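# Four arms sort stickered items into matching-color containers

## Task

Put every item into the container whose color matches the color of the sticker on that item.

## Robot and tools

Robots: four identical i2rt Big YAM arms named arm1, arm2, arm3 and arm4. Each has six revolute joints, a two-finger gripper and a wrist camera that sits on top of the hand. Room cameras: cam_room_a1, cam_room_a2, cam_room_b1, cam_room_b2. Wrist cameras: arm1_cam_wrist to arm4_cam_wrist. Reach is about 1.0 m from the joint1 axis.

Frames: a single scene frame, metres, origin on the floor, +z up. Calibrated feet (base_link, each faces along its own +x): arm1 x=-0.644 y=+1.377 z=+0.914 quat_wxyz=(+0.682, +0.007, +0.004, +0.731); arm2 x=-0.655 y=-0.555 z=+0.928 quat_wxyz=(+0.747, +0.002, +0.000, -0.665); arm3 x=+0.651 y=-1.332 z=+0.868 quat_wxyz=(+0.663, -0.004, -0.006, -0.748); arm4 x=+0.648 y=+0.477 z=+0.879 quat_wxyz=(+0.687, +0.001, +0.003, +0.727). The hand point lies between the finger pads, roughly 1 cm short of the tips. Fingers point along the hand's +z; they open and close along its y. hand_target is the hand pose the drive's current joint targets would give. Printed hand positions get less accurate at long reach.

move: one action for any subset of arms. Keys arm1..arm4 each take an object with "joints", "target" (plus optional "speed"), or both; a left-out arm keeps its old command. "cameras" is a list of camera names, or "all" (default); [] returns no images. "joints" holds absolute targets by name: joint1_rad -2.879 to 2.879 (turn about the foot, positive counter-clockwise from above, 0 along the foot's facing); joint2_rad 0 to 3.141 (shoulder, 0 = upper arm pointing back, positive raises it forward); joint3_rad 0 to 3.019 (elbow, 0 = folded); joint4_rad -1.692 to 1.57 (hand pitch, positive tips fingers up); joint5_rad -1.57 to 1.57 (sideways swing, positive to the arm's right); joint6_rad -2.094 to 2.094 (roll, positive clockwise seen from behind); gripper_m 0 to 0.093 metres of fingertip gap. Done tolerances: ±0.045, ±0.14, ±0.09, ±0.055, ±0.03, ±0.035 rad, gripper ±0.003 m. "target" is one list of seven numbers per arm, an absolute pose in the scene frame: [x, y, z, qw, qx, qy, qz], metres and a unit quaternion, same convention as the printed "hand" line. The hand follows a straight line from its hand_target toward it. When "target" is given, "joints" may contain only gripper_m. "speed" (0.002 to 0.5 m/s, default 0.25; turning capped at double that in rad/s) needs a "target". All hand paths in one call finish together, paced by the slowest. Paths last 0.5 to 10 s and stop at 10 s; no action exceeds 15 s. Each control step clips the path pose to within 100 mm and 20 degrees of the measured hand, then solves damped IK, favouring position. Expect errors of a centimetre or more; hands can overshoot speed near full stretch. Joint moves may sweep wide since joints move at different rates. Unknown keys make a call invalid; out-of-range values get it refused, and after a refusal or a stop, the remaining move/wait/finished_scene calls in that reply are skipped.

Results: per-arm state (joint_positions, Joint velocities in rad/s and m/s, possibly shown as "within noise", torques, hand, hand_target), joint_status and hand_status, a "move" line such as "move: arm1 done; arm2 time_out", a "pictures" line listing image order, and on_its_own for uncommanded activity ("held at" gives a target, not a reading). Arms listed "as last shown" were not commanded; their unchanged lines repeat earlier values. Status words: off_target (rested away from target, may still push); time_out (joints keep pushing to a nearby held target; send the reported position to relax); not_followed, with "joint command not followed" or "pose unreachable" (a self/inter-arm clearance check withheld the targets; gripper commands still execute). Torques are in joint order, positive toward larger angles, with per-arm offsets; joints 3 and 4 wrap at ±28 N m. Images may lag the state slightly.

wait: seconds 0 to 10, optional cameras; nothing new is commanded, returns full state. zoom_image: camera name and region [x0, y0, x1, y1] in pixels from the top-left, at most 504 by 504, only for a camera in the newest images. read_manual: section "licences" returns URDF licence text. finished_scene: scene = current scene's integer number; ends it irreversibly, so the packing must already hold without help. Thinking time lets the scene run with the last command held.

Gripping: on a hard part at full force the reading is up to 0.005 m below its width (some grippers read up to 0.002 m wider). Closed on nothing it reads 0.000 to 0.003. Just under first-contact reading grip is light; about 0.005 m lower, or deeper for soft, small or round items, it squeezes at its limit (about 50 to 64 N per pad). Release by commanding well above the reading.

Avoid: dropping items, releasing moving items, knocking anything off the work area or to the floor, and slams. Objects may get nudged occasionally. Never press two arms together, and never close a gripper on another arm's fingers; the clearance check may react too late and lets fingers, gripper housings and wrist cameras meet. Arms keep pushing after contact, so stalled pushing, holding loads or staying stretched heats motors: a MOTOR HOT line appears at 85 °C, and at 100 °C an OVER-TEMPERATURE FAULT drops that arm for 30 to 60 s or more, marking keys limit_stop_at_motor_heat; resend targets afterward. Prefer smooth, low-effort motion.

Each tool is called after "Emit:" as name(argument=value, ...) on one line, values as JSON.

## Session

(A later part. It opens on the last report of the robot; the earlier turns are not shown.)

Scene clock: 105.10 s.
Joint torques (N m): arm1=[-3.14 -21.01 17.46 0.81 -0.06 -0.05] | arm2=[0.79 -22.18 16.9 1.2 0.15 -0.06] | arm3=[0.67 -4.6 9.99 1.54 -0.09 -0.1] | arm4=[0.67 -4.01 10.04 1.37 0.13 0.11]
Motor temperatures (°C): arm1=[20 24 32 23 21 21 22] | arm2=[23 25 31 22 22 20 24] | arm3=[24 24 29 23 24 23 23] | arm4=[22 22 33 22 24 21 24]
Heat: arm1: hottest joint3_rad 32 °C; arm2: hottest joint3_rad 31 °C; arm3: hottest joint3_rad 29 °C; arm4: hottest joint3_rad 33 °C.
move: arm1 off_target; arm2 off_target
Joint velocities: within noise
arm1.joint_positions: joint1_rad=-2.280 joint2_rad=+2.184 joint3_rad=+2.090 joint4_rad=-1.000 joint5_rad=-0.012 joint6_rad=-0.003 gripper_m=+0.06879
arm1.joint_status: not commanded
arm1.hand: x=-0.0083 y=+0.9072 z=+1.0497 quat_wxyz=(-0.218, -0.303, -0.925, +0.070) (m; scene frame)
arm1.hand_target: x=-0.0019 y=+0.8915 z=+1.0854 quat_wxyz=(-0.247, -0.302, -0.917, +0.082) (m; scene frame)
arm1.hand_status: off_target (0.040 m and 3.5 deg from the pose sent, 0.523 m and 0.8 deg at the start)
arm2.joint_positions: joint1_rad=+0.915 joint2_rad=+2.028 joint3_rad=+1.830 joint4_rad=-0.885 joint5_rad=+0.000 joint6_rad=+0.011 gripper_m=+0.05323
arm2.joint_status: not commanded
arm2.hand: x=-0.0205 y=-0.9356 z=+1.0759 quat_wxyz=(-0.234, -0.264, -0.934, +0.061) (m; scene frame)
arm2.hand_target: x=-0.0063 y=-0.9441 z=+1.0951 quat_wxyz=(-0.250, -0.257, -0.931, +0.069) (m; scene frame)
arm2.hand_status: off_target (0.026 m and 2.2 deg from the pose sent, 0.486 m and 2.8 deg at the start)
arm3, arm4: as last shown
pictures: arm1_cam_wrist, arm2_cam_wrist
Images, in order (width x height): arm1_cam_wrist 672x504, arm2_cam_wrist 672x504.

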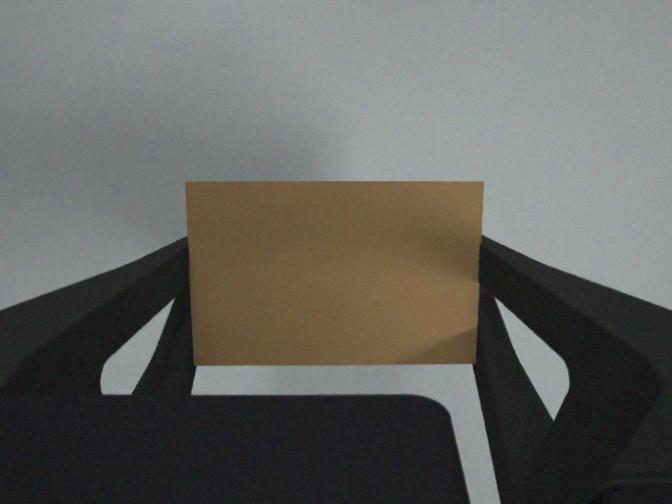

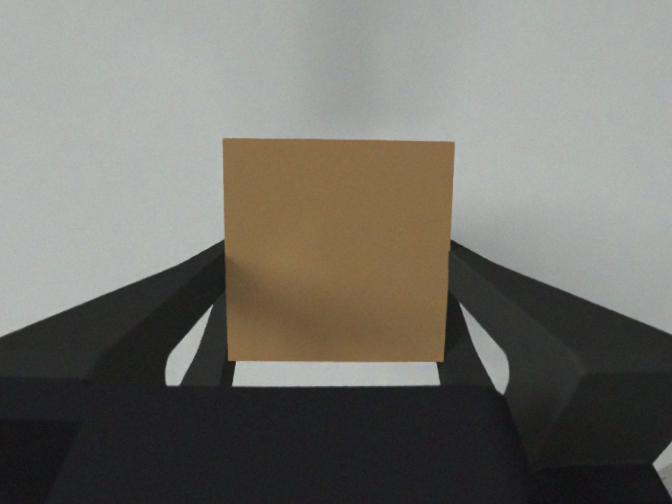

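Emit:
move(arm1={"target":[-0.002,0.887,1.06,0.246,0.302,0.918,-0.081],"speed":0.07}, arm2={"target":[0.0,-0.95,1.06,0.2497,0.2566,0.9312,-0.0688],"speed":0.07}, cameras=[])

Emit:
move(arm1={"target":[-0.003,0.887,1.035,0.246,0.302,0.918,-0.081],"speed":0.06}, arm2={"target":[0.0,-0.95,1.035,0.2497,0.2566,0.9312,-0.0688],"speed":0.06}, cameras=[])

Emit:
move(arm1={"target":[-0.003,0.887,1.01,0.246,0.302,0.918,-0.081],"speed":0.05}, arm2={"target":[0.0,-0.95,1.01,0.2497,0.2566,0.9312,-0.0688],"speed":0.05}, cameras=["arm1_cam_wrist","arm2_cam_wrist"])

Scene clock: 115.83 s.
Joint torques (N m): arm1=[-2.84 -19.49 13.9 1.8 -0.04 -0.07] | arm2=[0.67 -21.6 14.71 2.54 0.1 -0.08] | arm3=[0.67 -4.72 9.95 1.57 -0.09 -0.1] | arm4=[1.03 -4.01 10.13 1.39 0.13 0.16]
Motor temperatures (°C): arm1=[20 24 35 23 21 21 22] | arm2=[23 26 35 22 22 20 24] | arm3=[24 24 29 23 24 23 23] | arm4=[22 22 33 22 24 21 24]
Heat: arm1: hottest joint3_rad 35 °C; arm2: hottest joint3_rad 35 °C; arm3: hottest joint3_rad 29 °C; arm4: hottest joint3_rad 33 °C.
move: arm1 off_target; arm2 off_target
Joint velocities: within noise
arm1.joint_positions: joint1_rad=-2.286 joint2_rad=+2.184 joint3_rad=+2.090 joint4_rad=-0.973 joint5_rad=-0.014 joint6_rad=-0.007 gripper_m=+0.06879
arm1.joint_status: not commanded
arm1.hand: x=-0.0060 y=+0.9004 z=+1.0528 quat_wxyz=(-0.231, -0.302, -0.922, +0.074) (m; scene frame)
arm1.hand_target: x=-0.0026 y=+0.8873 z=+1.0603 quat_wxyz=(-0.246, -0.302, -0.917, +0.081) (m; scene frame)
arm1.hand_status: off_target (0.016 m and 2.0 deg from the pose sent, 0.024 m and 3.5 deg at the start)
arm2.joint_positions: joint1_rad=+0.915 joint2_rad=+2.058 joint3_rad=+1.830 joint4_rad=-0.851 joint5_rad=+0.000 joint6_rad=+0.010 gripper_m=+0.05323
arm2.joint_status: not commanded
arm2.hand: x=-0.0140 y=-0.9394 z=+1.0583 quat_wxyz=(-0.235, -0.263, -0.934, +0.062) (m; scene frame)
arm2.hand_target: x=-0.0007 y=-0.9494 z=+1.0603 quat_wxyz=(-0.250, -0.257, -0.931, +0.069) (m; scene frame)
arm2.hand_status: off_target (0.018 m and 2.0 deg from the pose sent, 0.030 m and 2.2 deg at the start)
arm3, arm4: as last shown
pictures: none
No camera images: "cameras" was empty.

Scene clock: 116.87 s.
Joint torques (N m): arm1=[-2.55 -19.6 11.7 1.88 -0.05 -0.04] | arm2=[0.62 -21.66 11.59 2.63 0.07 -0.08] | arm3=[0.62 -4.6 10.02 1.52 -0.09 -0.1] | arm4=[1.14 -4.07 10.15 1.47 0.13 0.15]
Motor temperatures (°C): arm1=[20 24 35 23 21 21 22] | arm2=[23 26 35 22 22 20 24] | arm3=[24 24 29 23 24 23 23] | arm4=[22 22 33 22 24 21 24]
Heat: arm1: hottest joint3_rad 35 °C; arm2: hottest joint3_rad 35 °C; arm3: hottest joint3_rad 29 °C; arm4: hottest joint3_rad 33 °C.
move: arm1 off_target; arm2 off_target
Joint velocities: within noise
arm1.joint_positions: joint1_rad=-2.286 joint2_rad=+2.191 joint3_rad=+2.062 joint4_rad=-0.914 joint5_rad=-0.015 joint6_rad=-0.007 gripper_m=+0.06879
arm1.joint_status: not commanded
arm1.hand: x=-0.0018 y=+0.8972 z=+1.0401 quat_wxyz=(-0.242, -0.301, -0.919, +0.078) (m; scene frame)
arm1.hand_target: x=-0.0032 y=+0.8872 z=+1.0351 quat_wxyz=(-0.246, -0.302, -0.918, +0.081) (m; scene frame)
arm1.hand_status: off_target (0.012 m and 0.6 deg from the pose sent, 0.022 m and 2.0 deg at the start)
arm2.joint_positions: joint1_rad=+0.915 joint2_rad=+2.071 joint3_rad=+1.830 joint4_rad=-0.797 joint5_rad=+0.000 joint6_rad=+0.010 gripper_m=+0.05323
arm2.joint_status: not commanded
arm2.hand: x=-0.0040 y=-0.9453 z=+1.0551 quat_wxyz=(-0.254, -0.262, -0.929, +0.067) (m; scene frame)
arm2.hand_target: x=-0.0006 y=-0.9495 z=+1.0353 quat_wxyz=(-0.250, -0.256, -0.931, +0.069) (m; scene frame)
arm2.hand_status: off_target (0.021 m and 0.9 deg from the pose sent, 0.029 m and 2.0 deg at the start)
arm3, arm4: as last shown
pictures: none
No camera images: "cameras" was empty.

Scene clock: 117.93 s.
Joint torques (N m): arm1=[-3.02 -19.31 11.4 1.78 -0.05 -0.07] | arm2=[0.62 -21.83 10.47 2.51 0.05 -0.06] | arm3=[0.62 -4.72 9.99 1.57 -0.08 -0.09] | arm4=[0.97 -3.84 9.95 1.42 0.11 0.13]
Motor temperatures (°C): arm1=[20 25 35 23 21 21 22] | arm2=[23 26 35 22 22 20 24] | arm3=[24 24 29 23 24 23 23] | arm4=[22 22 33 22 24 21 24]
Heat: arm1: hottest joint3_rad 35 °C; arm2: hottest joint3_rad 35 °C; arm3: hottest joint3_rad 29 °C; arm4: hottest joint3_rad 33 °C.
move: arm1 off_target; arm2 off_target
Joint velocities: within noise
arm1.joint_positions: joint1_rad=-2.286 joint2_rad=+2.199 joint3_rad=+2.024 joint4_rad=-0.857 joint5_rad=-0.015 joint6_rad=-0.007 gripper_m=+0.06879
arm1.joint_status: not commanded
arm1.hand: x=-0.0007 y=+0.8959 z=+1.0220 quat_wxyz=(-0.247, -0.301, -0.918, +0.080) (m; scene frame)
arm1.hand_target: x=-0.0034 y=+0.8872 z=+1.0100 quat_wxyz=(-0.246, -0.302, -0.918, +0.081) (m; scene frame)
arm1.hand_status: off_target (0.015 m and 0.2 deg from the pose sent, 0.032 m and 0.6 deg at the start)
arm2.joint_positions: joint1_rad=+0.915 joint2_rad=+2.091 joint3_rad=+1.809 joint4_rad=-0.741 joint5_rad=+0.000 joint6_rad=+0.008 gripper_m=+0.05323
arm2.joint_status: not commanded
arm2.hand: x=+0.0004 y=-0.9480 z=+1.0371 quat_wxyz=(-0.262, -0.260, -0.927, +0.069) (m; scene frame)
arm2.hand_target: x=-0.0008 y=-0.9494 z=+1.0103 quat_wxyz=(-0.250, -0.257, -0.931, +0.069) (m; scene frame)
arm2.hand_status: off_target (0.027 m and 1.5 deg from the pose sent, 0.045 m and 0.9 deg at the start)
arm3, arm4: as last shown
pictures: arm1_cam_wrist, arm2_cam_wrist
Images, in order (width x height): arm1_cam_wrist 672x504, arm2_cam_wrist 672x504.

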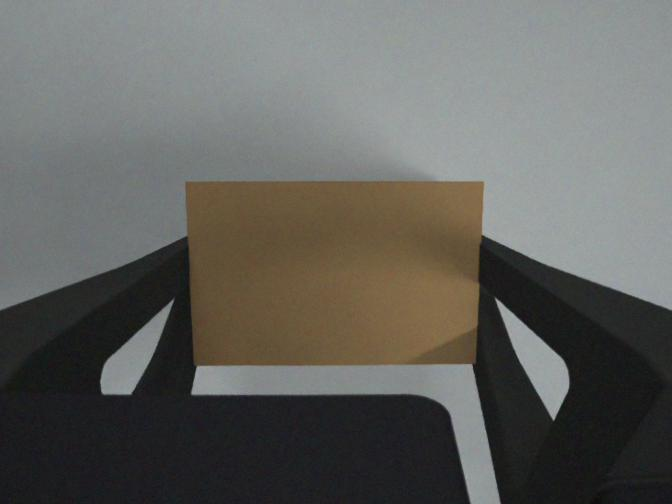

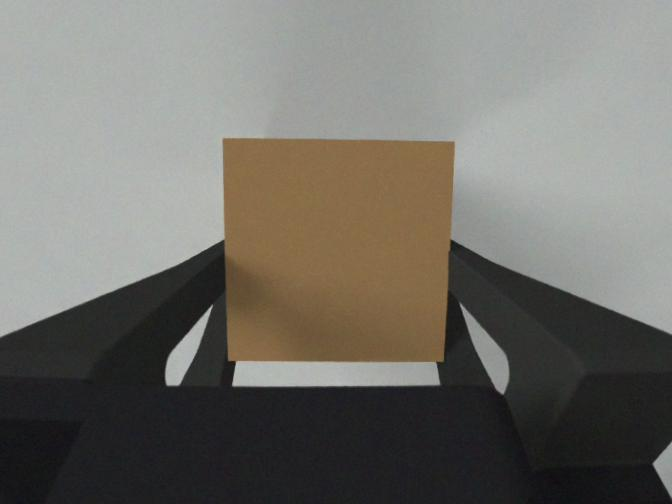

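Emit:
move(arm1={"target":[-0.003,0.887,0.994,0.246,0.302,0.918,-0.081],"speed":0.05}, arm2={"target":[0.0,-0.95,1.0,0.2497,0.2566,0.9312,-0.0688],"speed":0.05}, cameras=[])

Scene clock: 122.23 s.
Joint torques (N m): arm1=[-2.9 -18.78 10.03 1.83 -0.04 -0.03] | arm2=[0.67 -20.78 9.77 2.63 0.04 -0.04] | arm3=[0.62 -4.54 10.06 1.57 -0.08 -0.09] | arm4=[1.03 -3.84 9.94 1.39 0.12 0.13]
Motor temperatures (°C): arm1=[20 25 35 23 21 21 22] | arm2=[23 26 35 22 22 20 24] | arm3=[24 24 29 23 24 23 23] | arm4=[22 22 33 22 24 21 24]
Heat: arm1: hottest joint3_rad 35 °C; arm2: hottest joint3_rad 35 °C; arm3: hottest joint3_rad 29 °C; arm4: hottest joint3_rad 33 °C.
move: arm1 off_target; arm2 off_target
Joint velocities: within noise
arm1.joint_positions: joint1_rad=-2.286 joint2_rad=+2.199 joint3_rad=+2.013 joint4_rad=-0.822 joint5_rad=-0.015 joint6_rad=-0.007 gripper_m=+0.06879
arm1.joint_status: not commanded
arm1.hand: x=+0.0027 y=+0.8934 z=+1.0210 quat_wxyz=(-0.258, -0.300, -0.915, +0.083) (m; scene frame)
arm1.hand_target: x=-0.0038 y=+0.8876 z=+0.9943 quat_wxyz=(-0.246, -0.302, -0.918, +0.081) (m; scene frame)
arm1.hand_status: off_target (0.028 m and 1.4 deg from the pose sent, 0.030 m and 0.3 deg at the start)
arm2.joint_positions: joint1_rad=+0.915 joint2_rad=+2.091 joint3_rad=+1.804 joint4_rad=-0.722 joint5_rad=+0.000 joint6_rad=+0.007 gripper_m=+0.05323
arm2.joint_status: not commanded
arm2.hand: x=+0.0024 y=-0.9492 z=+1.0369 quat_wxyz=(-0.268, -0.259, -0.925, +0.071) (m; scene frame)
arm2.hand_target: x=-0.0013 y=-0.9490 z=+1.0006 quat_wxyz=(-0.249, -0.256, -0.931, +0.069) (m; scene frame)
arm2.hand_status: off_target (0.037 m and 2.2 deg from the pose sent, 0.037 m and 1.5 deg at the start)
arm3, arm4: as last shown
pictures: none
No camera images: "cameras" was empty.

Both in contact. Release.

Emit:
move(arm1={"joints":{"gripper_m":0.08}}, arm2={"joints":{"gripper_m":0.066}}, cameras=[])

Emit:
move(arm1={"joints":{"gripper_m":0.093}}, arm2={"joints":{"gripper_m":0.093}}, cameras=["arm1_cam_wrist"])

Emit:
move(arm1={"target":[-0.08,0.95,1.15,0.246,0.302,0.918,-0.081]}, arm2={"target":[-0.09,-0.89,1.15,0.2497,0.2566,0.9312,-0.0688]}, arm3={"target":[0.22,-1.07,1.13,0.0688,-0.931,0.2566,0.25],"speed":0.35}, arm4={"target":[0.22,0.762,1.13,0.0738,-0.926,0.2753,0.248],"speed":0.35}, cameras=["arm1_cam_wrist"])

Emit:
move(arm1={"target":[-0.29,1.12,1.16,0.246,0.302,0.918,-0.081],"speed":0.4}, arm2={"target":[-0.29,-0.77,1.16,0.2497,0.2566,0.9312,-0.0688],"speed":0.4}, arm3={"target":[0.05,-0.977,1.125,0.0688,-0.931,0.2566,0.25]}, arm4={"target":[0.05,0.88,1.125,0.0738,-0.926,0.2753,0.248]}, cameras=["arm3_cam_wrist","arm4_cam_wrist"])

Scene clock: 129.63 s.
Joint torques (N m): arm1=[-2.96 -19.19 11.36 1.84 0 -0.06] | arm2=[0.73 -20.95 9.77 2.56 0.04 -0.06] | arm3=[0.67 -4.6 10 1.55 -0.08 -0.1] | arm4=[0.97 -3.72 10.06 1.36 0.15 0.14]
Motor temperatures (°C): arm1=[20 25 35 23 21 21 22] | arm2=[23 26 33 22 22 20 24] | arm3=[24 24 29 23 24 23 23] | arm4=[22 22 33 22 24 21 24]
Heat: arm1: hottest joint3_rad 35 °C; arm2: hottest joint3_rad 33 °C; arm3: hottest joint3_rad 29 °C; arm4: hottest joint3_rad 33 °C.
move: arm1 done; arm2 done
Joint velocities: within noise
arm1.joint_positions: joint1_rad=-2.287 joint2_rad=+2.212 joint3_rad=+1.998 joint4_rad=-0.820 joint5_rad=-0.016 joint6_rad=-0.007 gripper_m=+0.07997
arm1.joint_status: all done
arm1.hand: x=-0.0012 y=+0.8956 z=+1.0037 quat_wxyz=(-0.246, -0.301, -0.918, +0.079) (m; scene frame)
arm1.hand_target: x=-0.0037 y=+0.8875 z=+0.9945 quat_wxyz=(-0.246, -0.302, -0.917, +0.081) (m; scene frame)
arm1.hand_status: not commanded
arm2.joint_positions: joint1_rad=+0.915 joint2_rad=+2.092 joint3_rad=+1.804 joint4_rad=-0.720 joint5_rad=+0.000 joint6_rad=+0.007 gripper_m=+0.06592
arm2.joint_status: all done
arm2.hand: x=+0.0027 y=-0.9493 z=+1.0363 quat_wxyz=(-0.268, -0.259, -0.925, +0.071) (m; scene frame)
arm2.hand_target: x=-0.0013 y=-0.9491 z=+1.0006 quat_wxyz=(-0.250, -0.256, -0.931, +0.069) (m; scene frame)
arm2.hand_status: not commanded
arm3, arm4: as last shown
pictures: none
No camera images: "cameras" was empty.

Scene clock: 130.17 s.
Joint torques (N m): arm1=[-2.32 -19.66 11.34 1.73 -0.06 -0.06] | arm2=[0.56 -20.95 9.74 2.58 0.04 -0.05] | arm3=[0.62 -4.72 10.02 1.57 -0.08 -0.1] | arm4=[1.26 -3.55 9.99 1.21 0.13 0.18]
Motor temperatures (°C): arm1=[20 25 35 23 21 21 22] | arm2=[23 26 33 22 22 20 24] | arm3=[24 24 29 23 24 23 23] | arm4=[22 22 33 22 24 21 24]
Heat: arm1: hottest joint3_rad 35 °C; arm2: hottest joint3_rad 33 °C; arm3: hottest joint3_rad 29 °C; arm4: hottest joint3_rad 33 °C.
move: arm1 done; arm2 done
Joint velocities: arm1=[within noise] | arm2=[within noise] | arm3=[within noise] | arm4=[0.005 -0.005 0.007 0.002 -0.154 0.007 0]
arm1.joint_positions: joint1_rad=-2.288 joint2_rad=+2.212 joint3_rad=+1.998 joint4_rad=-0.819 joint5_rad=-0.016 joint6_rad=-0.007 gripper_m=+0.09293
arm1.joint_status: all done
arm1.hand: x=-0.0018 y=+0.8947 z=+1.0037 quat_wxyz=(-0.246, -0.302, -0.918, +0.079) (m; scene frame)
arm1.hand_target: x=-0.0037 y=+0.8875 z=+0.9945 quat_wxyz=(-0.246, -0.302, -0.917, +0.081) (m; scene frame)
arm1.hand_status: not commanded
arm2.joint_positions: joint1_rad=+0.915 joint2_rad=+2.092 joint3_rad=+1.804 joint4_rad=-0.720 joint5_rad=+0.000 joint6_rad=+0.007 gripper_m=+0.09290
arm2.joint_status: all done
arm2.hand: x=+0.0027 y=-0.9493 z=+1.0363 quat_wxyz=(-0.268, -0.259, -0.925, +0.071) (m; scene frame)
arm2.hand_target: x=-0.0013 y=-0.9491 z=+1.0006 quat_wxyz=(-0.250, -0.256, -0.931, +0.069) (m; scene frame)
arm2.hand_status: not commanded
arm3, arm4: as last shown
pictures: arm1_cam_wrist
Images, in order (width x height): arm1_cam_wrist 672x504.

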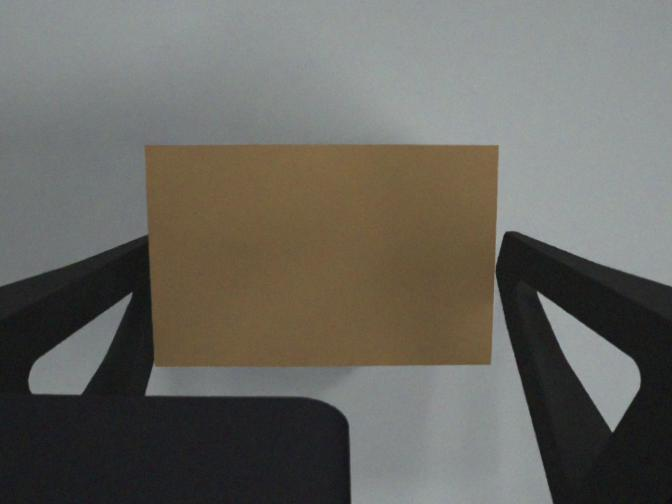

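Scene clock: 131.70 s.
Joint torques (N m): arm1=[-2.43 -15.85 11.84 0.92 0.03 -0.02] | arm2=[1.32 -17.9 10.55 1.33 0.17 0.03] | arm3=[0.38 -12.98 14.09 1.33 0.12 -0.12] | arm4=[1.2 -12.81 12.68 1.18 0.18 0.11]
Motor temperatures (°C): arm1=[20 26 34 23 21 21 22] | arm2=[23 26 33 22 22 20 24] | arm3=[24 24 29 23 24 23 23] | arm4=[22 22 33 22 24 21 24]
Heat: arm1: hottest joint3_rad 34 °C; arm2: hottest joint3_rad 33 °C; arm3: hottest joint3_rad 29 °C; arm4: hottest joint3_rad 33 °C.
move: arm1 done; arm2 off_target; arm3 off_target; arm4 off_target
Joint velocities: within noise
arm1.joint_positions: joint1_rad=-2.288 joint2_rad=+1.854 joint3_rad=+1.819 joint4_rad=-0.982 joint5_rad=-0.016 joint6_rad=-0.007 gripper_m=+0.09293
arm1.joint_status: not commanded
arm1.hand: x=-0.0774 y=+0.9535 z=+1.1565 quat_wxyz=(-0.254, -0.301, -0.916, +0.082) (m; scene frame)
arm1.hand_target: x=-0.0801 y=+0.9500 z=+1.1501 quat_wxyz=(-0.246, -0.302, -0.918, +0.081) (m; scene frame)
arm1.hand_status: done (0.008 m and 0.9 deg from the pose sent, 0.175 m and 0.2 deg at the start)
arm2.joint_positions: joint1_rad=+0.915 joint2_rad=+1.729 joint3_rad=+1.613 joint4_rad=-0.887 joint5_rad=+0.003 joint6_rad=+0.007 gripper_m=+0.09290
arm2.joint_status: not commanded
arm2.hand: x=-0.0893 y=-0.8955 z=+1.1704 quat_wxyz=(-0.270, -0.260, -0.924, +0.073) (m; scene frame)
arm2.hand_target: x=-0.0903 y=-0.8898 z=+1.1503 quat_wxyz=(-0.250, -0.256, -0.931, +0.069) (m; scene frame)
arm2.hand_status: off_target (0.021 m and 2.6 deg from the pose sent, 0.158 m and 2.3 deg at the start)
arm3.joint_positions: joint1_rad=-1.970 joint2_rad=+1.330 joint3_rad=+1.174 joint4_rad=-0.955 joint5_rad=+0.009 joint6_rad=+0.004 gripper_m=+0.09402
arm3.joint_status: not commanded
arm3.hand: x=+0.2318 y=-1.0860 z=+1.0984 quat_wxyz=(+0.056, -0.941, +0.255, +0.217) (m; scene frame)
arm3.hand_target: x=+0.2216 y=-1.0710 z=+1.1302 quat_wxyz=(+0.069, -0.931, +0.257, +0.250) (m; scene frame)
arm3.hand_status: off_target (0.037 m and 4.2 deg from the pose sent, 0.194 m and 12.7 deg at the start)
arm4.joint_positions: joint1_rad=+0.928 joint2_rad=+1.369 joint3_rad=+1.177 joint4_rad=-0.926 joint5_rad=-0.001 joint6_rad=-0.011 gripper_m=+0.09401
arm4.joint_status: not commanded
arm4.hand: x=+0.2368 y=+0.7523 z=+1.1013 quat_wxyz=(-0.063, +0.934, -0.277, -0.216) (m; scene frame)
arm4.hand_target: x=+0.2214 y=+0.7610 z=+1.1303 quat_wxyz=(-0.074, +0.926, -0.275, -0.248) (m; scene frame)
arm4.hand_status: off_target (0.035 m and 3.9 deg from the pose sent, 0.214 m and 12.9 deg at the start)
pictures: arm1_cam_wrist
Images, in order (width x height): arm1_cam_wrist 672x504.

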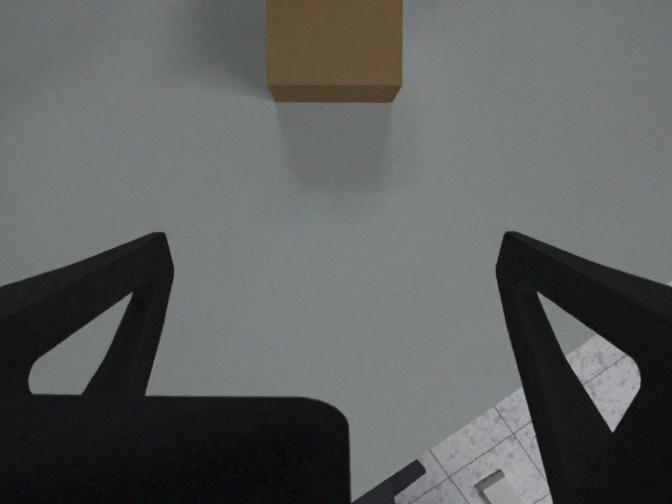

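Scene clock: 133.27 s.
Joint torques (N m): arm1=[-0.67 -5.6 11.95 1.02 0.12 0.13] | arm2=[1.55 -8.82 10.62 1.4 0.15 0.09] | arm3=[1.32 -20.54 14.31 0.58 0.12 -0.04] | arm4=[0.85 -20.72 13.05 0.42 0.08 0.01]
Motor temperatures (°C): arm1=[20 26 34 23 21 21 22] | arm2=[23 26 33 22 22 20 24] | arm3=[24 24 29 23 24 23 23] | arm4=[22 22 33 22 24 21 24]
Heat: arm1: hottest joint3_rad 34 °C; arm2: hottest joint3_rad 33 °C; arm3: hottest joint3_rad 29 °C; arm4: hottest joint3_rad 33 °C.
move: arm1 done; arm2 done; arm3 off_target; arm4 off_target
Joint velocities: within noise
arm1.joint_positions: joint1_rad=-2.285 joint2_rad=+1.143 joint3_rad=+1.036 joint4_rad=-0.921 joint5_rad=-0.007 joint6_rad=-0.003 gripper_m=+0.09293
arm1.joint_status: not commanded
arm1.hand: x=-0.2933 y=+1.1166 z=+1.1597 quat_wxyz=(-0.247, -0.303, -0.917, +0.083) (m; scene frame)
arm1.hand_target: x=-0.2901 y=+1.1201 z=+1.1600 quat_wxyz=(-0.246, -0.302, -0.918, +0.081) (m; scene frame)
arm1.hand_status: done (0.005 m and 0.4 deg from the pose sent, 0.270 m and 0.9 deg at the start)
arm2.joint_positions: joint1_rad=+0.919 joint2_rad=+1.129 joint3_rad=+0.993 joint4_rad=-0.885 joint5_rad=+0.006 joint6_rad=+0.007 gripper_m=+0.09290
arm2.joint_status: not commanded
arm2.hand: x=-0.2877 y=-0.7755 z=+1.1686 quat_wxyz=(-0.262, -0.259, -0.927, +0.072) (m; scene frame)
arm2.hand_target: x=-0.2901 y=-0.7700 z=+1.1601 quat_wxyz=(-0.250, -0.256, -0.931, +0.069) (m; scene frame)
arm2.hand_status: done (0.010 m and 1.5 deg from the pose sent, 0.237 m and 2.6 deg at the start)
arm3.joint_positions: joint1_rad=-1.970 joint2_rad=+1.829 joint3_rad=+1.774 joint4_rad=-1.022 joint5_rad=+0.014 joint6_rad=+0.004 gripper_m=+0.09402
arm3.joint_status: not commanded
arm3.hand: x=+0.0602 y=-0.9866 z=+1.1044 quat_wxyz=(+0.063, -0.937, +0.255, +0.233) (m; scene frame)
arm3.hand_target: x=+0.0511 y=-0.9776 z=+1.1252 quat_wxyz=(+0.069, -0.931, +0.257, +0.251) (m; scene frame)
arm3.hand_status: off_target (0.025 m and 2.2 deg from the pose sent, 0.214 m and 4.2 deg at the start)
arm4.joint_positions: joint1_rad=+0.928 joint2_rad=+1.901 joint3_rad=+1.852 joint4_rad=-1.023 joint5_rad=-0.001 joint6_rad=-0.011 gripper_m=+0.09401
arm4.joint_status: not commanded
arm4.hand: x=+0.0595 y=+0.8703 z=+1.1123 quat_wxyz=(-0.070, +0.929, -0.276, -0.238) (m; scene frame)
arm4.hand_target: x=+0.0508 y=+0.8795 z=+1.1248 quat_wxyz=(-0.074, +0.926, -0.275, -0.248) (m; scene frame)
arm4.hand_status: off_target (0.019 m and 1.3 deg from the pose sent, 0.228 m and 4.0 deg at the start)
pictures: arm3_cam_wrist, arm4_cam_wrist
Images, in order (width x height): arm3_cam_wrist 672x504, arm4_cam_wrist 672x504.

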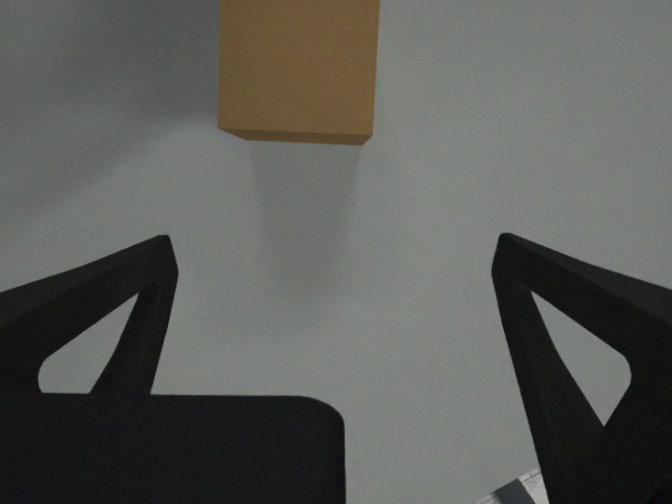

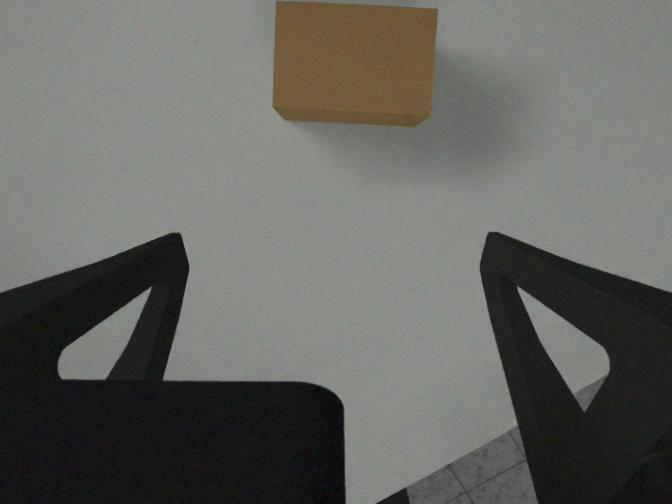

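Emit:
move(arm3={"target":[-0.018,-0.965,1.085,0.0688,-0.931,0.2566,0.25]}, arm4={"target":[-0.002,0.924,1.07,0.079,-0.92,0.2945,0.2467]}, cameras=["arm4_cam_wrist","arm3_cam_wrist"])

Scene clock: 141.27 s.
Joint torques (N m): arm1=[-1.26 -5.25 11.88 1.07 0.1 0.11] | arm2=[1.55 -8.94 10.65 1.37 0.16 0.09] | arm3=[2.2 -24.88 14.19 0.62 0.13 0.02] | arm4=[0.5 -25.93 12.92 0.7 0.23 0.12]
Motor temperatures (°C): arm1=[20 25 35 23 21 21 22] | arm2=[23 26 33 22 22 20 24] | arm3=[24 24 31 23 24 23 23] | arm4=[22 23 36 22 24 21 24]
Heat: arm1: hottest joint3_rad 35 °C; arm2: hottest joint3_rad 33 °C; arm3: hottest joint3_rad 31 °C; arm4: hottest joint3_rad 36 °C.
move: arm3 off_target; arm4 off_target
Joint velocities: within noise
arm1, arm2: as last shown
arm3.joint_positions: joint1_rad=-1.951 joint2_rad=+2.040 joint3_rad=+1.973 joint4_rad=-1.023 joint5_rad=+0.031 joint6_rad=+0.028 gripper_m=+0.09402
arm3.joint_status: not commanded
arm3.hand: x=-0.0030 y=-0.9647 z=+1.0555 quat_wxyz=(+0.064, -0.937, +0.259, +0.225) (m; scene frame)
arm3.hand_target: x=-0.0165 y=-0.9657 z=+1.0851 quat_wxyz=(+0.069, -0.931, +0.257, +0.250) (m; scene frame)
arm3.hand_status: off_target (0.033 m and 3.0 deg from the pose sent, 0.083 m and 2.2 deg at the start)
arm4.joint_positions: joint1_rad=+0.925 joint2_rad=+2.134 joint3_rad=+2.058 joint4_rad=-1.016 joint5_rad=+0.012 joint6_rad=+0.003 gripper_m=+0.09401
arm4.joint_status: not commanded
arm4.hand: x=+0.0055 y=+0.9110 z=+1.0474 quat_wxyz=(-0.072, +0.928, -0.286, -0.226) (m; scene frame)
arm4.hand_target: x=-0.0009 y=+0.9232 z=+1.0702 quat_wxyz=(-0.079, +0.920, -0.294, -0.247) (m; scene frame)
arm4.hand_status: off_target (0.027 m and 2.8 deg from the pose sent, 0.092 m and 2.8 deg at the start)
pictures: arm3_cam_wrist, arm4_cam_wrist
Images, in order (width x height): arm3_cam_wrist 672x504, arm4_cam_wrist 672x504.

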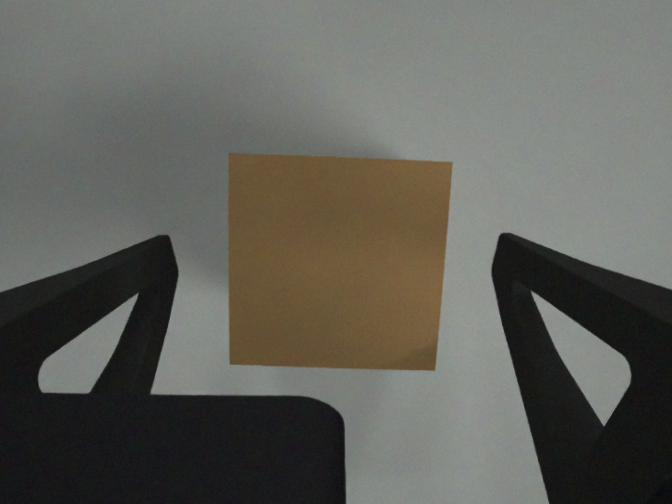

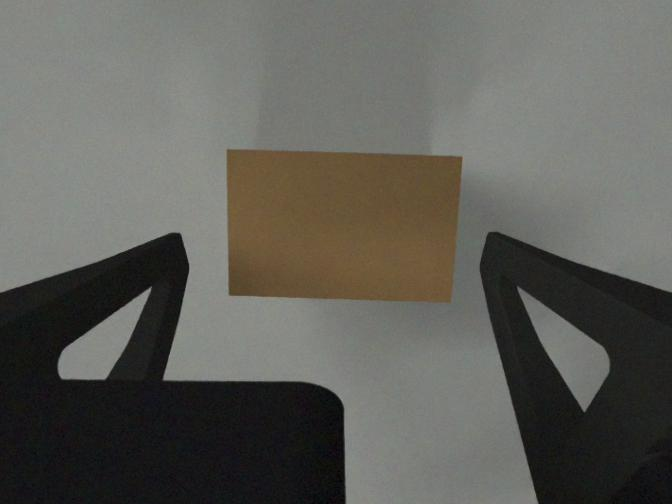

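Emit:
move(arm3={"target":[-0.01,-0.969,1.046,0.0688,-0.931,0.2566,0.25],"speed":0.08}, arm4={"target":[0.003,0.921,1.02,0.079,-0.92,0.2945,0.2467],"speed":0.08}, cameras=["arm4_cam_wrist"])

Scene clock: 147.33 s.
Joint torques (N m): arm1=[-0.62 -5.01 11.86 1.1 0.06 0.09] | arm2=[1.55 -8.88 10.65 1.37 0.16 0.09] | arm3=[2.32 -25.88 9.16 1.57 0.12 0.01] | arm4=[0.21 -25.76 9.29 1.42 0.2 0.16]
Motor temperatures (°C): arm1=[20 25 35 23 21 21 22] | arm2=[23 26 33 22 22 20 23] | arm3=[24 24 31 23 24 23 23] | arm4=[22 24 36 22 24 21 24]
Heat: arm1: hottest joint3_rad 35 °C; arm2: hottest joint3_rad 33 °C; arm3: hottest joint3_rad 31 °C; arm4: hottest joint3_rad 36 °C.
move: arm3 off_target; arm4 done
Joint velocities: within noise
arm1, arm2: as last shown
arm3.joint_positions: joint1_rad=-1.951 joint2_rad=+2.038 joint3_rad=+1.908 joint4_rad=-0.935 joint5_rad=+0.031 joint6_rad=+0.029 gripper_m=+0.09402
arm3.joint_status: not commanded
arm3.hand: x=-0.0053 y=-0.9638 z=+1.0350 quat_wxyz=(+0.067, -0.934, +0.259, +0.237) (m; scene frame)
arm3.hand_target: x=-0.0098 y=-0.9689 z=+1.0461 quat_wxyz=(+0.069, -0.931, +0.257, +0.250) (m; scene frame)
arm3.hand_status: off_target (0.013 m and 1.5 deg from the pose sent, 0.013 m and 3.0 deg at the start)
arm4.joint_positions: joint1_rad=+0.925 joint2_rad=+2.134 joint3_rad=+1.978 joint4_rad=-0.908 joint5_rad=+0.012 joint6_rad=+0.004 gripper_m=+0.09401
arm4.joint_status: not commanded
arm4.hand: x=+0.0030 y=+0.9125 z=+1.0207 quat_wxyz=(-0.076, +0.925, -0.285, -0.240) (m; scene frame)
arm4.hand_target: x=+0.0031 y=+0.9208 z=+1.0200 quat_wxyz=(-0.079, +0.920, -0.294, -0.247) (m; scene frame)
arm4.hand_status: done (0.008 m and 1.5 deg from the pose sent, 0.029 m and 2.8 deg at the start)
pictures: arm4_cam_wrist
Images, in order (width x height): arm4_cam_wrist 672x504.

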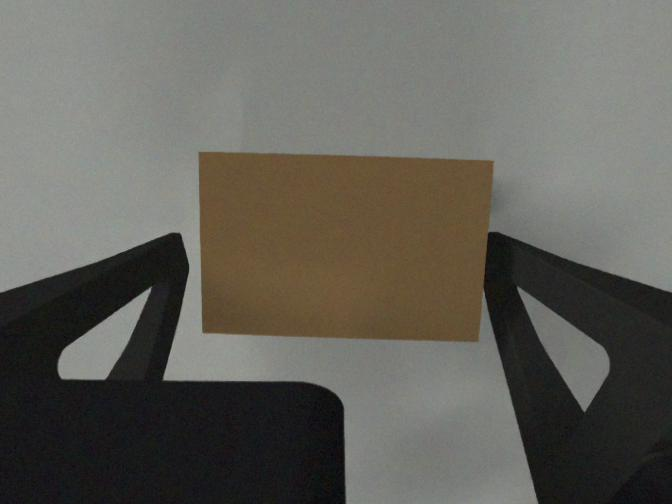

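Fine. Grip both.

Emit:
move(arm3={"joints":{"gripper_m":0.042}}, arm4={"joints":{"gripper_m":0.06}}, cameras=["arm3_cam_wrist","arm4_cam_wrist"])

Emit:
move(arm3={"target":[0.025,-0.97,1.1,0.0688,-0.931,0.2566,0.25],"speed":0.15}, arm4={"target":[0.03,0.9,1.1,0.079,-0.92,0.2945,0.2467],"speed":0.15}, cameras=[])

Emit:
move(arm3={"target":[0.3,-1.05,1.17,0.0688,-0.931,0.2566,0.25],"speed":0.3}, arm4={"target":[0.3,0.715,1.17,0.0738,-0.926,0.2753,0.248],"speed":0.3}, cameras=["arm3_cam_wrist","arm4_cam_wrist"])

Scene clock: 153.23 s.
Joint torques (N m): arm1=[-0.73 -4.95 12.08 1.13 0.07 0.12] | arm2=[1.55 -8.82 10.65 1.37 0.16 0.09] | arm3=[2.2 -25.82 9.21 1.55 0.12 0.02] | arm4=[0.21 -25.47 9.32 1.43 0.18 0.17]
Motor temperatures (°C): arm1=[20 25 35 23 21 21 22] | arm2=[23 26 33 22 22 20 23] | arm3=[24 25 31 23 24 23 23] | arm4=[22 24 35 22 24 21 24]
Heat: arm1: hottest joint3_rad 35 °C; arm2: hottest joint3_rad 33 °C; arm3: hottest joint3_rad 31 °C; arm4: hottest joint3_rad 35 °C.
move: arm3 off_target; arm4 off_target
Joint velocities: within noise
arm1, arm2: as last shown
arm3.joint_positions: joint1_rad=-1.951 joint2_rad=+2.038 joint3_rad=+1.908 joint4_rad=-0.935 joint5_rad=+0.031 joint6_rad=+0.029 gripper_m=+0.05332
arm3.joint_status: gripper_m off_target (ended at +0.05335, target +0.04200)
arm3.hand: x=-0.0053 y=-0.9637 z=+1.0350 quat_wxyz=(+0.067, -0.934, +0.259, +0.238) (m; scene frame)
arm3.hand_target: x=-0.0098 y=-0.9689 z=+1.0461 quat_wxyz=(+0.069, -0.931, +0.257, +0.250) (m; scene frame)
arm3.hand_status: not commanded
arm4.joint_positions: joint1_rad=+0.925 joint2_rad=+2.134 joint3_rad=+1.978 joint4_rad=-0.908 joint5_rad=+0.013 joint6_rad=+0.004 gripper_m=+0.06915
arm4.joint_status: gripper_m off_target (ended at +0.06918, target +0.06000)
arm4.hand: x=+0.0032 y=+0.9128 z=+1.0207 quat_wxyz=(-0.076, +0.925, -0.285, -0.240) (m; scene frame)
arm4.hand_target: x=+0.0032 y=+0.9210 z=+1.0200 quat_wxyz=(-0.079, +0.920, -0.294, -0.247) (m; scene frame)
arm4.hand_status: not commanded
pictures: arm3_cam_wrist, arm4_cam_wrist
Images, in order (width x height): arm3_cam_wrist 672x504, arm4_cam_wrist 672x504.

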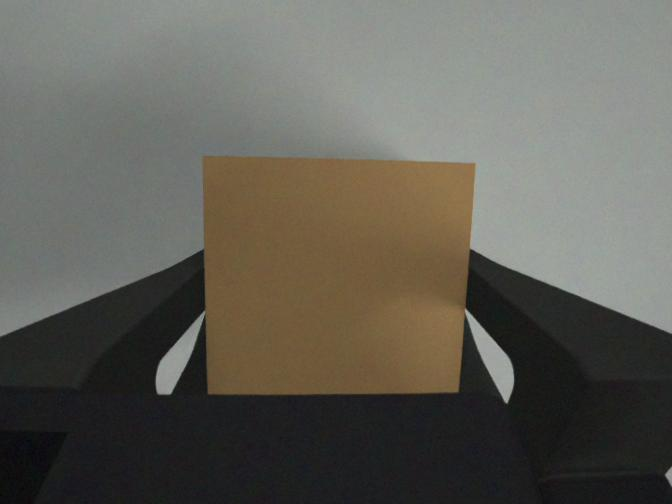

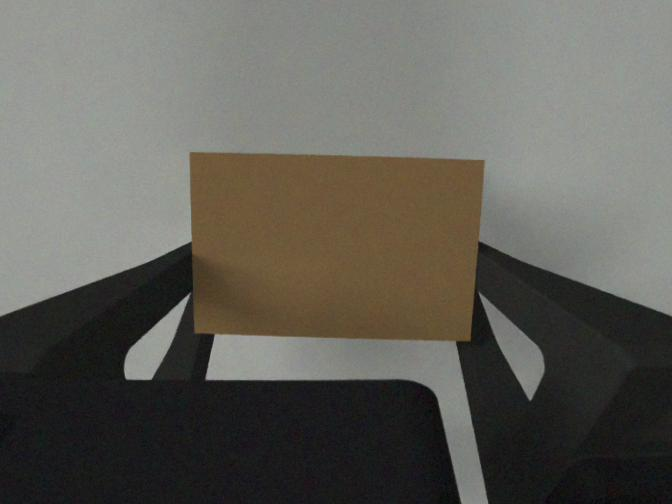

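Scene clock: 154.57 s.
Joint torques (N m): arm1=[-0.32 -5.3 11.9 0.85 0.12 0.11] | arm2=[1.38 -8.88 10.61 1.39 0.17 0.1] | arm3=[0.5 -23.59 9.4 0.79 -0.07 -0.12] | arm4=[0.56 -24.76 10.07 0.51 0.27 0.16]
Motor temperatures (°C): arm1=[20 25 35 23 21 21 22] | arm2=[23 26 33 22 22 20 23] | arm3=[24 25 31 23 24 23 23] | arm4=[22 24 35 22 24 21 25]
Heat: arm1: hottest joint3_rad 35 °C; arm2: hottest joint3_rad 33 °C; arm3: hottest joint3_rad 31 °C; arm4: hottest joint3_rad 35 °C.
move: arm3 done; arm4 done
Joint velocities: within noise
arm1, arm2: as last shown
arm3.joint_positions: joint1_rad=-1.951 joint2_rad=+1.926 joint3_rad=+1.886 joint4_rad=-0.998 joint5_rad=+0.024 joint6_rad=+0.022 gripper_m=+0.05332
arm3.joint_status: not commanded
arm3.hand: x=+0.0178 y=-0.9770 z=+1.0970 quat_wxyz=(+0.067, -0.932, +0.254, +0.251) (m; scene frame)
arm3.hand_target: x=+0.0249 y=-0.9700 z=+1.1001 quat_wxyz=(+0.069, -0.931, +0.257, +0.250) (m; scene frame)
arm3.hand_status: done (0.010 m and 0.4 deg from the pose sent, 0.072 m and 1.5 deg at the start)
arm4.joint_positions: joint1_rad=+0.925 joint2_rad=+2.014 joint3_rad=+1.966 joint4_rad=-1.008 joint5_rad=+0.014 joint6_rad=+0.006 gripper_m=+0.06916
arm4.joint_status: not commanded
arm4.hand: x=+0.0286 y=+0.8967 z=+1.0922 quat_wxyz=(-0.078, +0.923, -0.286, -0.244) (m; scene frame)
arm4.hand_target: x=+0.0301 y=+0.9001 z=+1.1000 quat_wxyz=(-0.079, +0.920, -0.294, -0.247) (m; scene frame)
arm4.hand_status: done (0.009 m and 1.1 deg from the pose sent, 0.085 m and 1.5 deg at the start)
pictures: none
No camera images: "cameras" was empty.

Scene clock: 156.47 s.
Joint torques (N m): arm1=[-1.2 -5.54 12 0.85 0.1 0.12] | arm2=[1.49 -9 10.61 1.33 0.16 0.09] | arm3=[0.79 -9.29 9.48 0.81 -0.14 -0.11] | arm4=[0.38 -7.59 9.57 0.44 -0.03 -0.07]
Motor temperatures (°C): arm1=[20 25 35 23 21 21 22] | arm2=[23 26 33 22 22 20 23] | arm3=[24 25 31 23 24 23 23] | arm4=[22 24 35 22 24 21 25]
Heat: arm1: hottest joint3_rad 35 °C; arm2: hottest joint3_rad 33 °C; arm3: hottest joint3_rad 31 °C; arm4: hottest joint3_rad 35 °C.
move: arm3 done; arm4 done
Joint velocities: within noise
arm1, arm2: as last shown
arm3.joint_positions: joint1_rad=-2.137 joint2_rad=+1.176 joint3_rad=+1.217 joint4_rad=-1.068 joint5_rad=-0.068 joint6_rad=-0.134 gripper_m=+0.05332
arm3.joint_status: not commanded
arm3.hand: x=+0.2975 y=-1.0523 z=+1.1751 quat_wxyz=(+0.071, -0.929, +0.256, +0.257) (m; scene frame)
arm3.hand_target: x=+0.3001 y=-1.0500 z=+1.1702 quat_wxyz=(+0.069, -0.931, +0.257, +0.250) (m; scene frame)
arm3.hand_status: done (0.006 m and 0.8 deg from the pose sent, 0.300 m and 0.4 deg at the start)
arm4.joint_positions: joint1_rad=+0.925 joint2_rad=+1.108 joint3_rad=+1.120 joint4_rad=-1.046 joint5_rad=-0.001 joint6_rad=-0.005 gripper_m=+0.06916
arm4.joint_status: not commanded
arm4.hand: x=+0.2994 y=+0.7129 z=+1.1731 quat_wxyz=(-0.075, +0.923, -0.279, -0.256) (m; scene frame)
arm4.hand_target: x=+0.3001 y=+0.7150 z=+1.1699 quat_wxyz=(-0.074, +0.926, -0.275, -0.248) (m; scene frame)
arm4.hand_status: done (0.004 m and 1.0 deg from the pose sent, 0.336 m and 1.4 deg at the start)
pictures: arm3_cam_wrist, arm4_cam_wrist
Images, in order (width x height): arm3_cam_wrist 672x504, arm4_cam_wrist 672x504.

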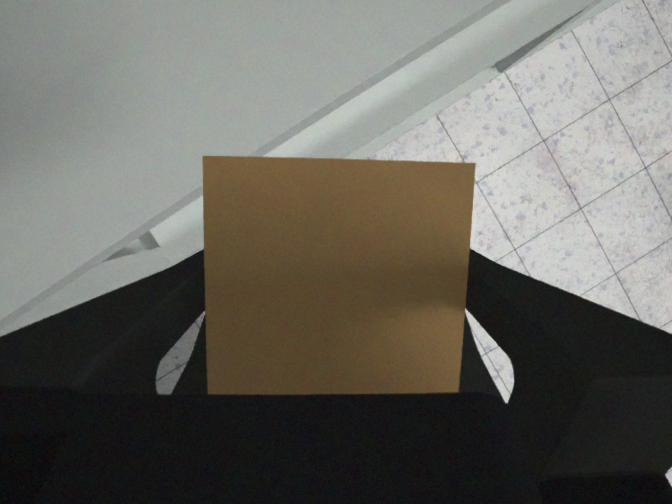

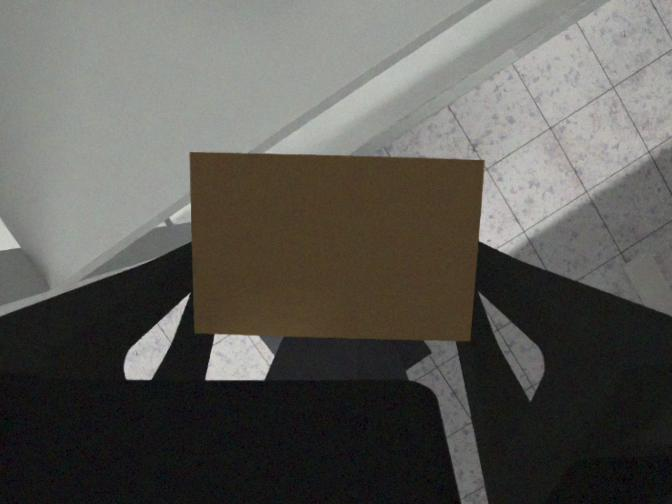

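Emit:
move(arm3={"joints":{"joint1_rad":0.977,"joint2_rad":0.9,"joint3_rad":1.1,"joint4_rad":-1.2,"joint5_rad":0,"joint6_rad":0}}, arm4={"joints":{"joint1_rad":-1.157,"joint2_rad":0.9,"joint3_rad":1.1,"joint4_rad":-1.2,"joint5_rad":0,"joint6_rad":0}}, cameras=[])

Emit:
move(arm3={"target":[1.12,-1.73,0.98,0.2502,0.25,0.933,-0.067],"speed":0.3}, arm4={"target":[1.09,0.703,0.93,0.2517,-0.2263,0.939,0.0607],"speed":0.3}, cameras=["arm3_cam_wrist","arm4_cam_wrist"])

Scene clock: 171.53 s.
Joint torques (N m): arm1=[-0.79 -4.95 11.89 1.03 0.08 0.1] | arm2=[1.55 -8.82 10.62 1.36 0.15 0.09] | arm3=[1.67 -5.89 10.65 0.88 0.13 0.01] | arm4=[1.26 -4.95 10.22 0.39 0.05 0.1]
Motor temperatures (°C): arm1=[20 25 36 23 21 21 22] | arm2=[23 26 33 22 22 20 23] | arm3=[24 25 31 23 24 23 24] | arm4=[22 24 35 22 24 21 25]
Heat: arm1: hottest joint3_rad 36 °C; arm2: hottest joint3_rad 33 °C; arm3: hottest joint3_rad 31 °C; arm4: hottest joint3_rad 35 °C.
move: arm3 done; arm4 done
Joint velocities: within noise
arm1, arm2: as last shown
arm3.joint_positions: joint1_rad=+0.969 joint2_rad=+0.910 joint3_rad=+1.088 joint4_rad=-1.196 joint5_rad=-0.003 joint6_rad=-0.006 gripper_m=+0.05331
arm3.joint_status: all done
arm3.hand: x=+0.9117 y=-1.5573 z=+1.2004 quat_wxyz=(-0.258, -0.335, -0.900, +0.102) (m; scene frame)
arm3.hand_target: x=+0.9123 y=-1.5545 z=+1.2093 quat_wxyz=(-0.267, -0.334, -0.898, +0.104) (m; scene frame)
arm3.hand_status: not commanded
arm4.joint_positions: joint1_rad=-1.156 joint2_rad=+0.902 joint3_rad=+1.084 joint4_rad=-1.188 joint5_rad=+0.001 joint6_rad=-0.005 gripper_m=+0.06917
arm4.joint_status: all done
arm4.hand: x=+0.9595 y=+0.6356 z=+1.2085 quat_wxyz=(-0.269, +0.227, -0.934, -0.063) (m; scene frame)
arm4.hand_target: x=+0.9589 y=+0.6353 z=+1.2155 quat_wxyz=(-0.271, +0.224, -0.934, -0.065) (m; scene frame)
arm4.hand_status: not commanded
pictures: none
No camera images: "cameras" was empty.

Scene clock: 173.47 s.
Joint torques (N m): arm1=[-1.08 -5.48 11.73 0.85 0.09 0.12] | arm2=[1.55 -8.76 10.63 1.37 0.15 0.09] | arm3=[0.03 -18.26 12.7 1.4 -0.16 -0.11] | arm4=[1.38 -13.74 8.14 1.35 -0.02 0.1]
Motor temperatures (°C): arm1=[20 25 36 23 21 21 22] | arm2=[23 26 33 22 22 20 23] | arm3=[24 25 31 23 24 23 24] | arm4=[22 24 35 22 24 21 25]
Heat: arm1: hottest joint3_rad 36 °C; arm2: hottest joint3_rad 33 °C; arm3: hottest joint3_rad 31 °C; arm4: hottest joint3_rad 35 °C.
move: arm3 off_target; arm4 off_target
Joint velocities: within noise
arm1, arm2: as last shown
arm3.joint_positions: joint1_rad=+0.969 joint2_rad=+1.750 joint3_rad=+1.231 joint4_rad=-0.616 joint5_rad=-0.111 joint6_rad=-0.173 gripper_m=+0.05331
arm3.joint_status: not commanded
arm3.hand: x=+1.1064 y=-1.7075 z=+0.9527 quat_wxyz=(-0.220, -0.251, -0.941, +0.051) (m; scene frame)
arm3.hand_target: x=+1.1184 y=-1.7288 z=+0.9808 quat_wxyz=(-0.250, -0.250, -0.933, +0.067) (m; scene frame)
arm3.hand_status: off_target (0.038 m and 4.0 deg from the pose sent, 0.349 m and 11.2 deg at the start)
arm4.joint_positions: joint1_rad=-1.156 joint2_rad=+1.546 joint3_rad=+0.827 joint4_rad=-0.364 joint5_rad=+0.001 joint6_rad=-0.005 gripper_m=+0.06917
arm4.joint_status: not commanded
arm4.hand: x=+1.0789 y=+0.6961 z=+0.9182 quat_wxyz=(-0.232, +0.229, -0.944, -0.054) (m; scene frame)
arm4.hand_target: x=+1.0897 y=+0.7028 z=+0.9302 quat_wxyz=(-0.252, +0.226, -0.939, -0.061) (m; scene frame)
arm4.hand_status: off_target (0.018 m and 2.4 deg from the pose sent, 0.315 m and 2.1 deg at the start)
pictures: arm3_cam_wrist, arm4_cam_wrist
Images, in order (width x height): arm3_cam_wrist 672x504, arm4_cam_wrist 672x504.

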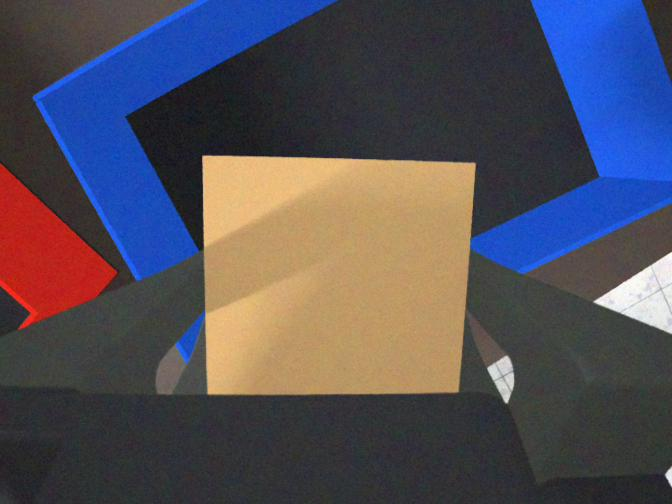

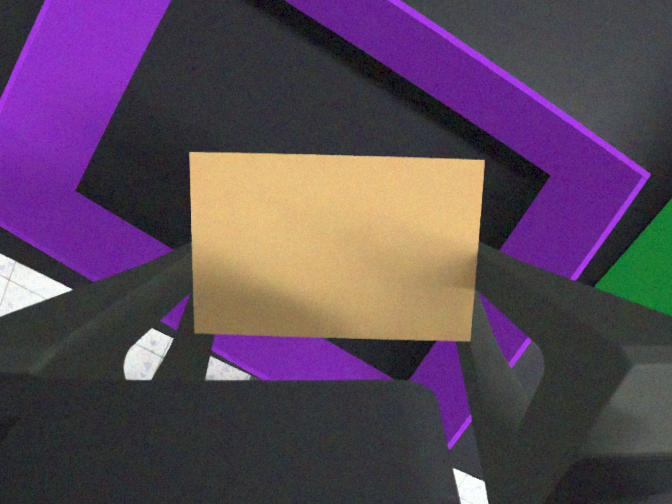

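Emit:
move(arm3={"target":[1.143,-1.763,0.88,0.2502,0.25,0.933,-0.067],"speed":0.15}, arm4={"target":[1.1,0.718,0.84,0.2517,-0.2263,0.939,0.0607],"speed":0.12}, cameras=["arm3_cam_wrist","arm4_cam_wrist"])

Scene clock: 184.33 s.
Joint torques (N m): arm1=[-1.14 -5.42 11.9 1.02 0.11 0.11] | arm2=[1.55 -8.82 10.61 1.35 0.15 0.09] | arm3=[-0.03 -19.55 11.63 1.54 -0.18 -0.12] | arm4=[1.26 -14.21 5.93 1.4 0.25 0.2]
Motor temperatures (°C): arm1=[20 25 36 23 21 21 22] | arm2=[23 25 33 22 22 20 23] | arm3=[24 25 31 23 24 23 24] | arm4=[22 24 34 22 24 21 26]
Heat: arm1: hottest joint3_rad 36 °C; arm2: hottest joint3_rad 33 °C; arm3: hottest joint3_rad 31 °C; arm4: hottest joint3_rad 34 °C.
move: arm3 off_target; arm4 done
Joint velocities: within noise
arm1.joint_positions: joint1_rad=-2.285 joint2_rad=+1.143 joint3_rad=+1.036 joint4_rad=-0.921 joint5_rad=-0.007 joint6_rad=-0.003 gripper_m=+0.09293
arm1.joint_status: not commanded
arm1.hand: x=-0.2933 y=+1.1166 z=+1.1597 quat_wxyz=(-0.247, -0.303, -0.917, +0.083) (m; scene frame)
arm1.hand_target: x=-0.2901 y=+1.1201 z=+1.1600 quat_wxyz=(-0.246, -0.302, -0.918, +0.081) (m; scene frame)
arm1.hand_status: not commanded
arm2.joint_positions: joint1_rad=+0.919 joint2_rad=+1.129 joint3_rad=+0.993 joint4_rad=-0.885 joint5_rad=+0.006 joint6_rad=+0.007 gripper_m=+0.09290
arm2.joint_status: not commanded
arm2.hand: x=-0.2877 y=-0.7755 z=+1.1686 quat_wxyz=(-0.262, -0.259, -0.927, +0.072) (m; scene frame)
arm2.hand_target: x=-0.2901 y=-0.7700 z=+1.1601 quat_wxyz=(-0.250, -0.256, -0.931, +0.069) (m; scene frame)
arm2.hand_status: not commanded
arm3.joint_positions: joint1_rad=+0.955 joint2_rad=+1.963 joint3_rad=+1.267 joint4_rad=-0.431 joint5_rad=-0.118 joint6_rad=-0.186 gripper_m=+0.05331
arm3.joint_status: not commanded
arm3.hand: x=+1.1290 y=-1.7386 z=+0.8622 quat_wxyz=(-0.225, -0.251, -0.940, +0.053) (m; scene frame)
arm3.hand_target: x=+1.1415 y=-1.7620 z=+0.8808 quat_wxyz=(-0.250, -0.250, -0.933, +0.067) (m; scene frame)
arm3.hand_status: off_target (0.033 m and 3.5 deg from the pose sent, 0.098 m and 4.0 deg at the start)
arm4.joint_positions: joint1_rad=-1.141 joint2_rad=+1.767 joint3_rad=+0.823 joint4_rad=-0.109 joint5_rad=+0.006 joint6_rad=+0.004 gripper_m=+0.06917
arm4.joint_status: not commanded
arm4.hand: x=+1.0975 y=+0.7136 z=+0.8420 quat_wxyz=(-0.247, +0.230, -0.940, -0.059) (m; scene frame)
arm4.hand_target: x=+1.0999 y=+0.7180 z=+0.8401 quat_wxyz=(-0.252, +0.226, -0.939, -0.061) (m; scene frame)
arm4.hand_status: done (0.005 m and 0.8 deg from the pose sent, 0.084 m and 2.4 deg at the start)
pictures: arm3_cam_wrist, arm4_cam_wrist
Images, in order (width x height): arm3_cam_wrist 672x504, arm4_cam_wrist 672x504.

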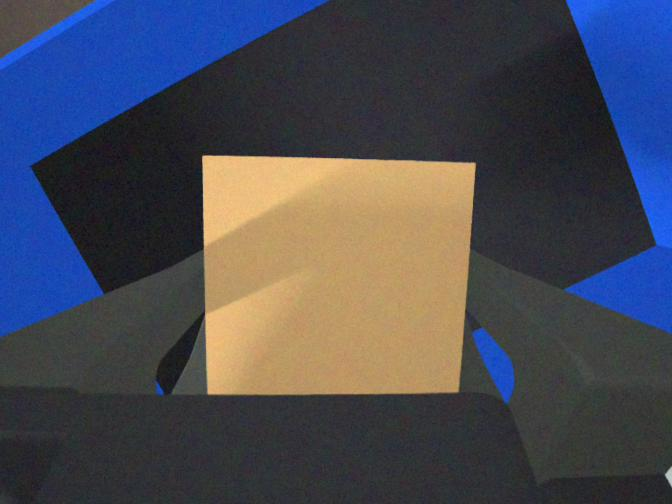

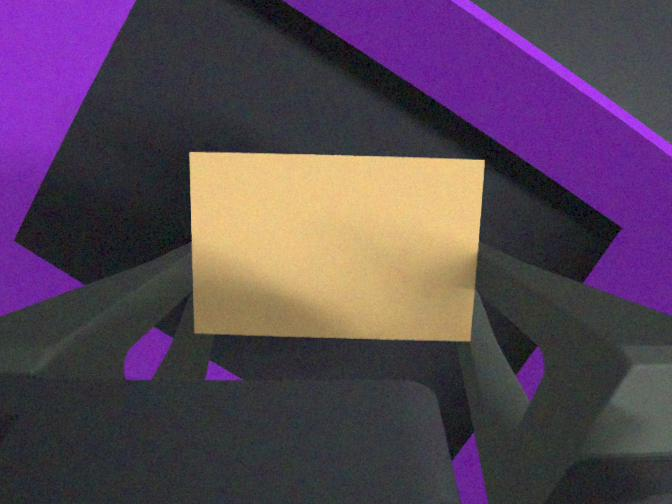

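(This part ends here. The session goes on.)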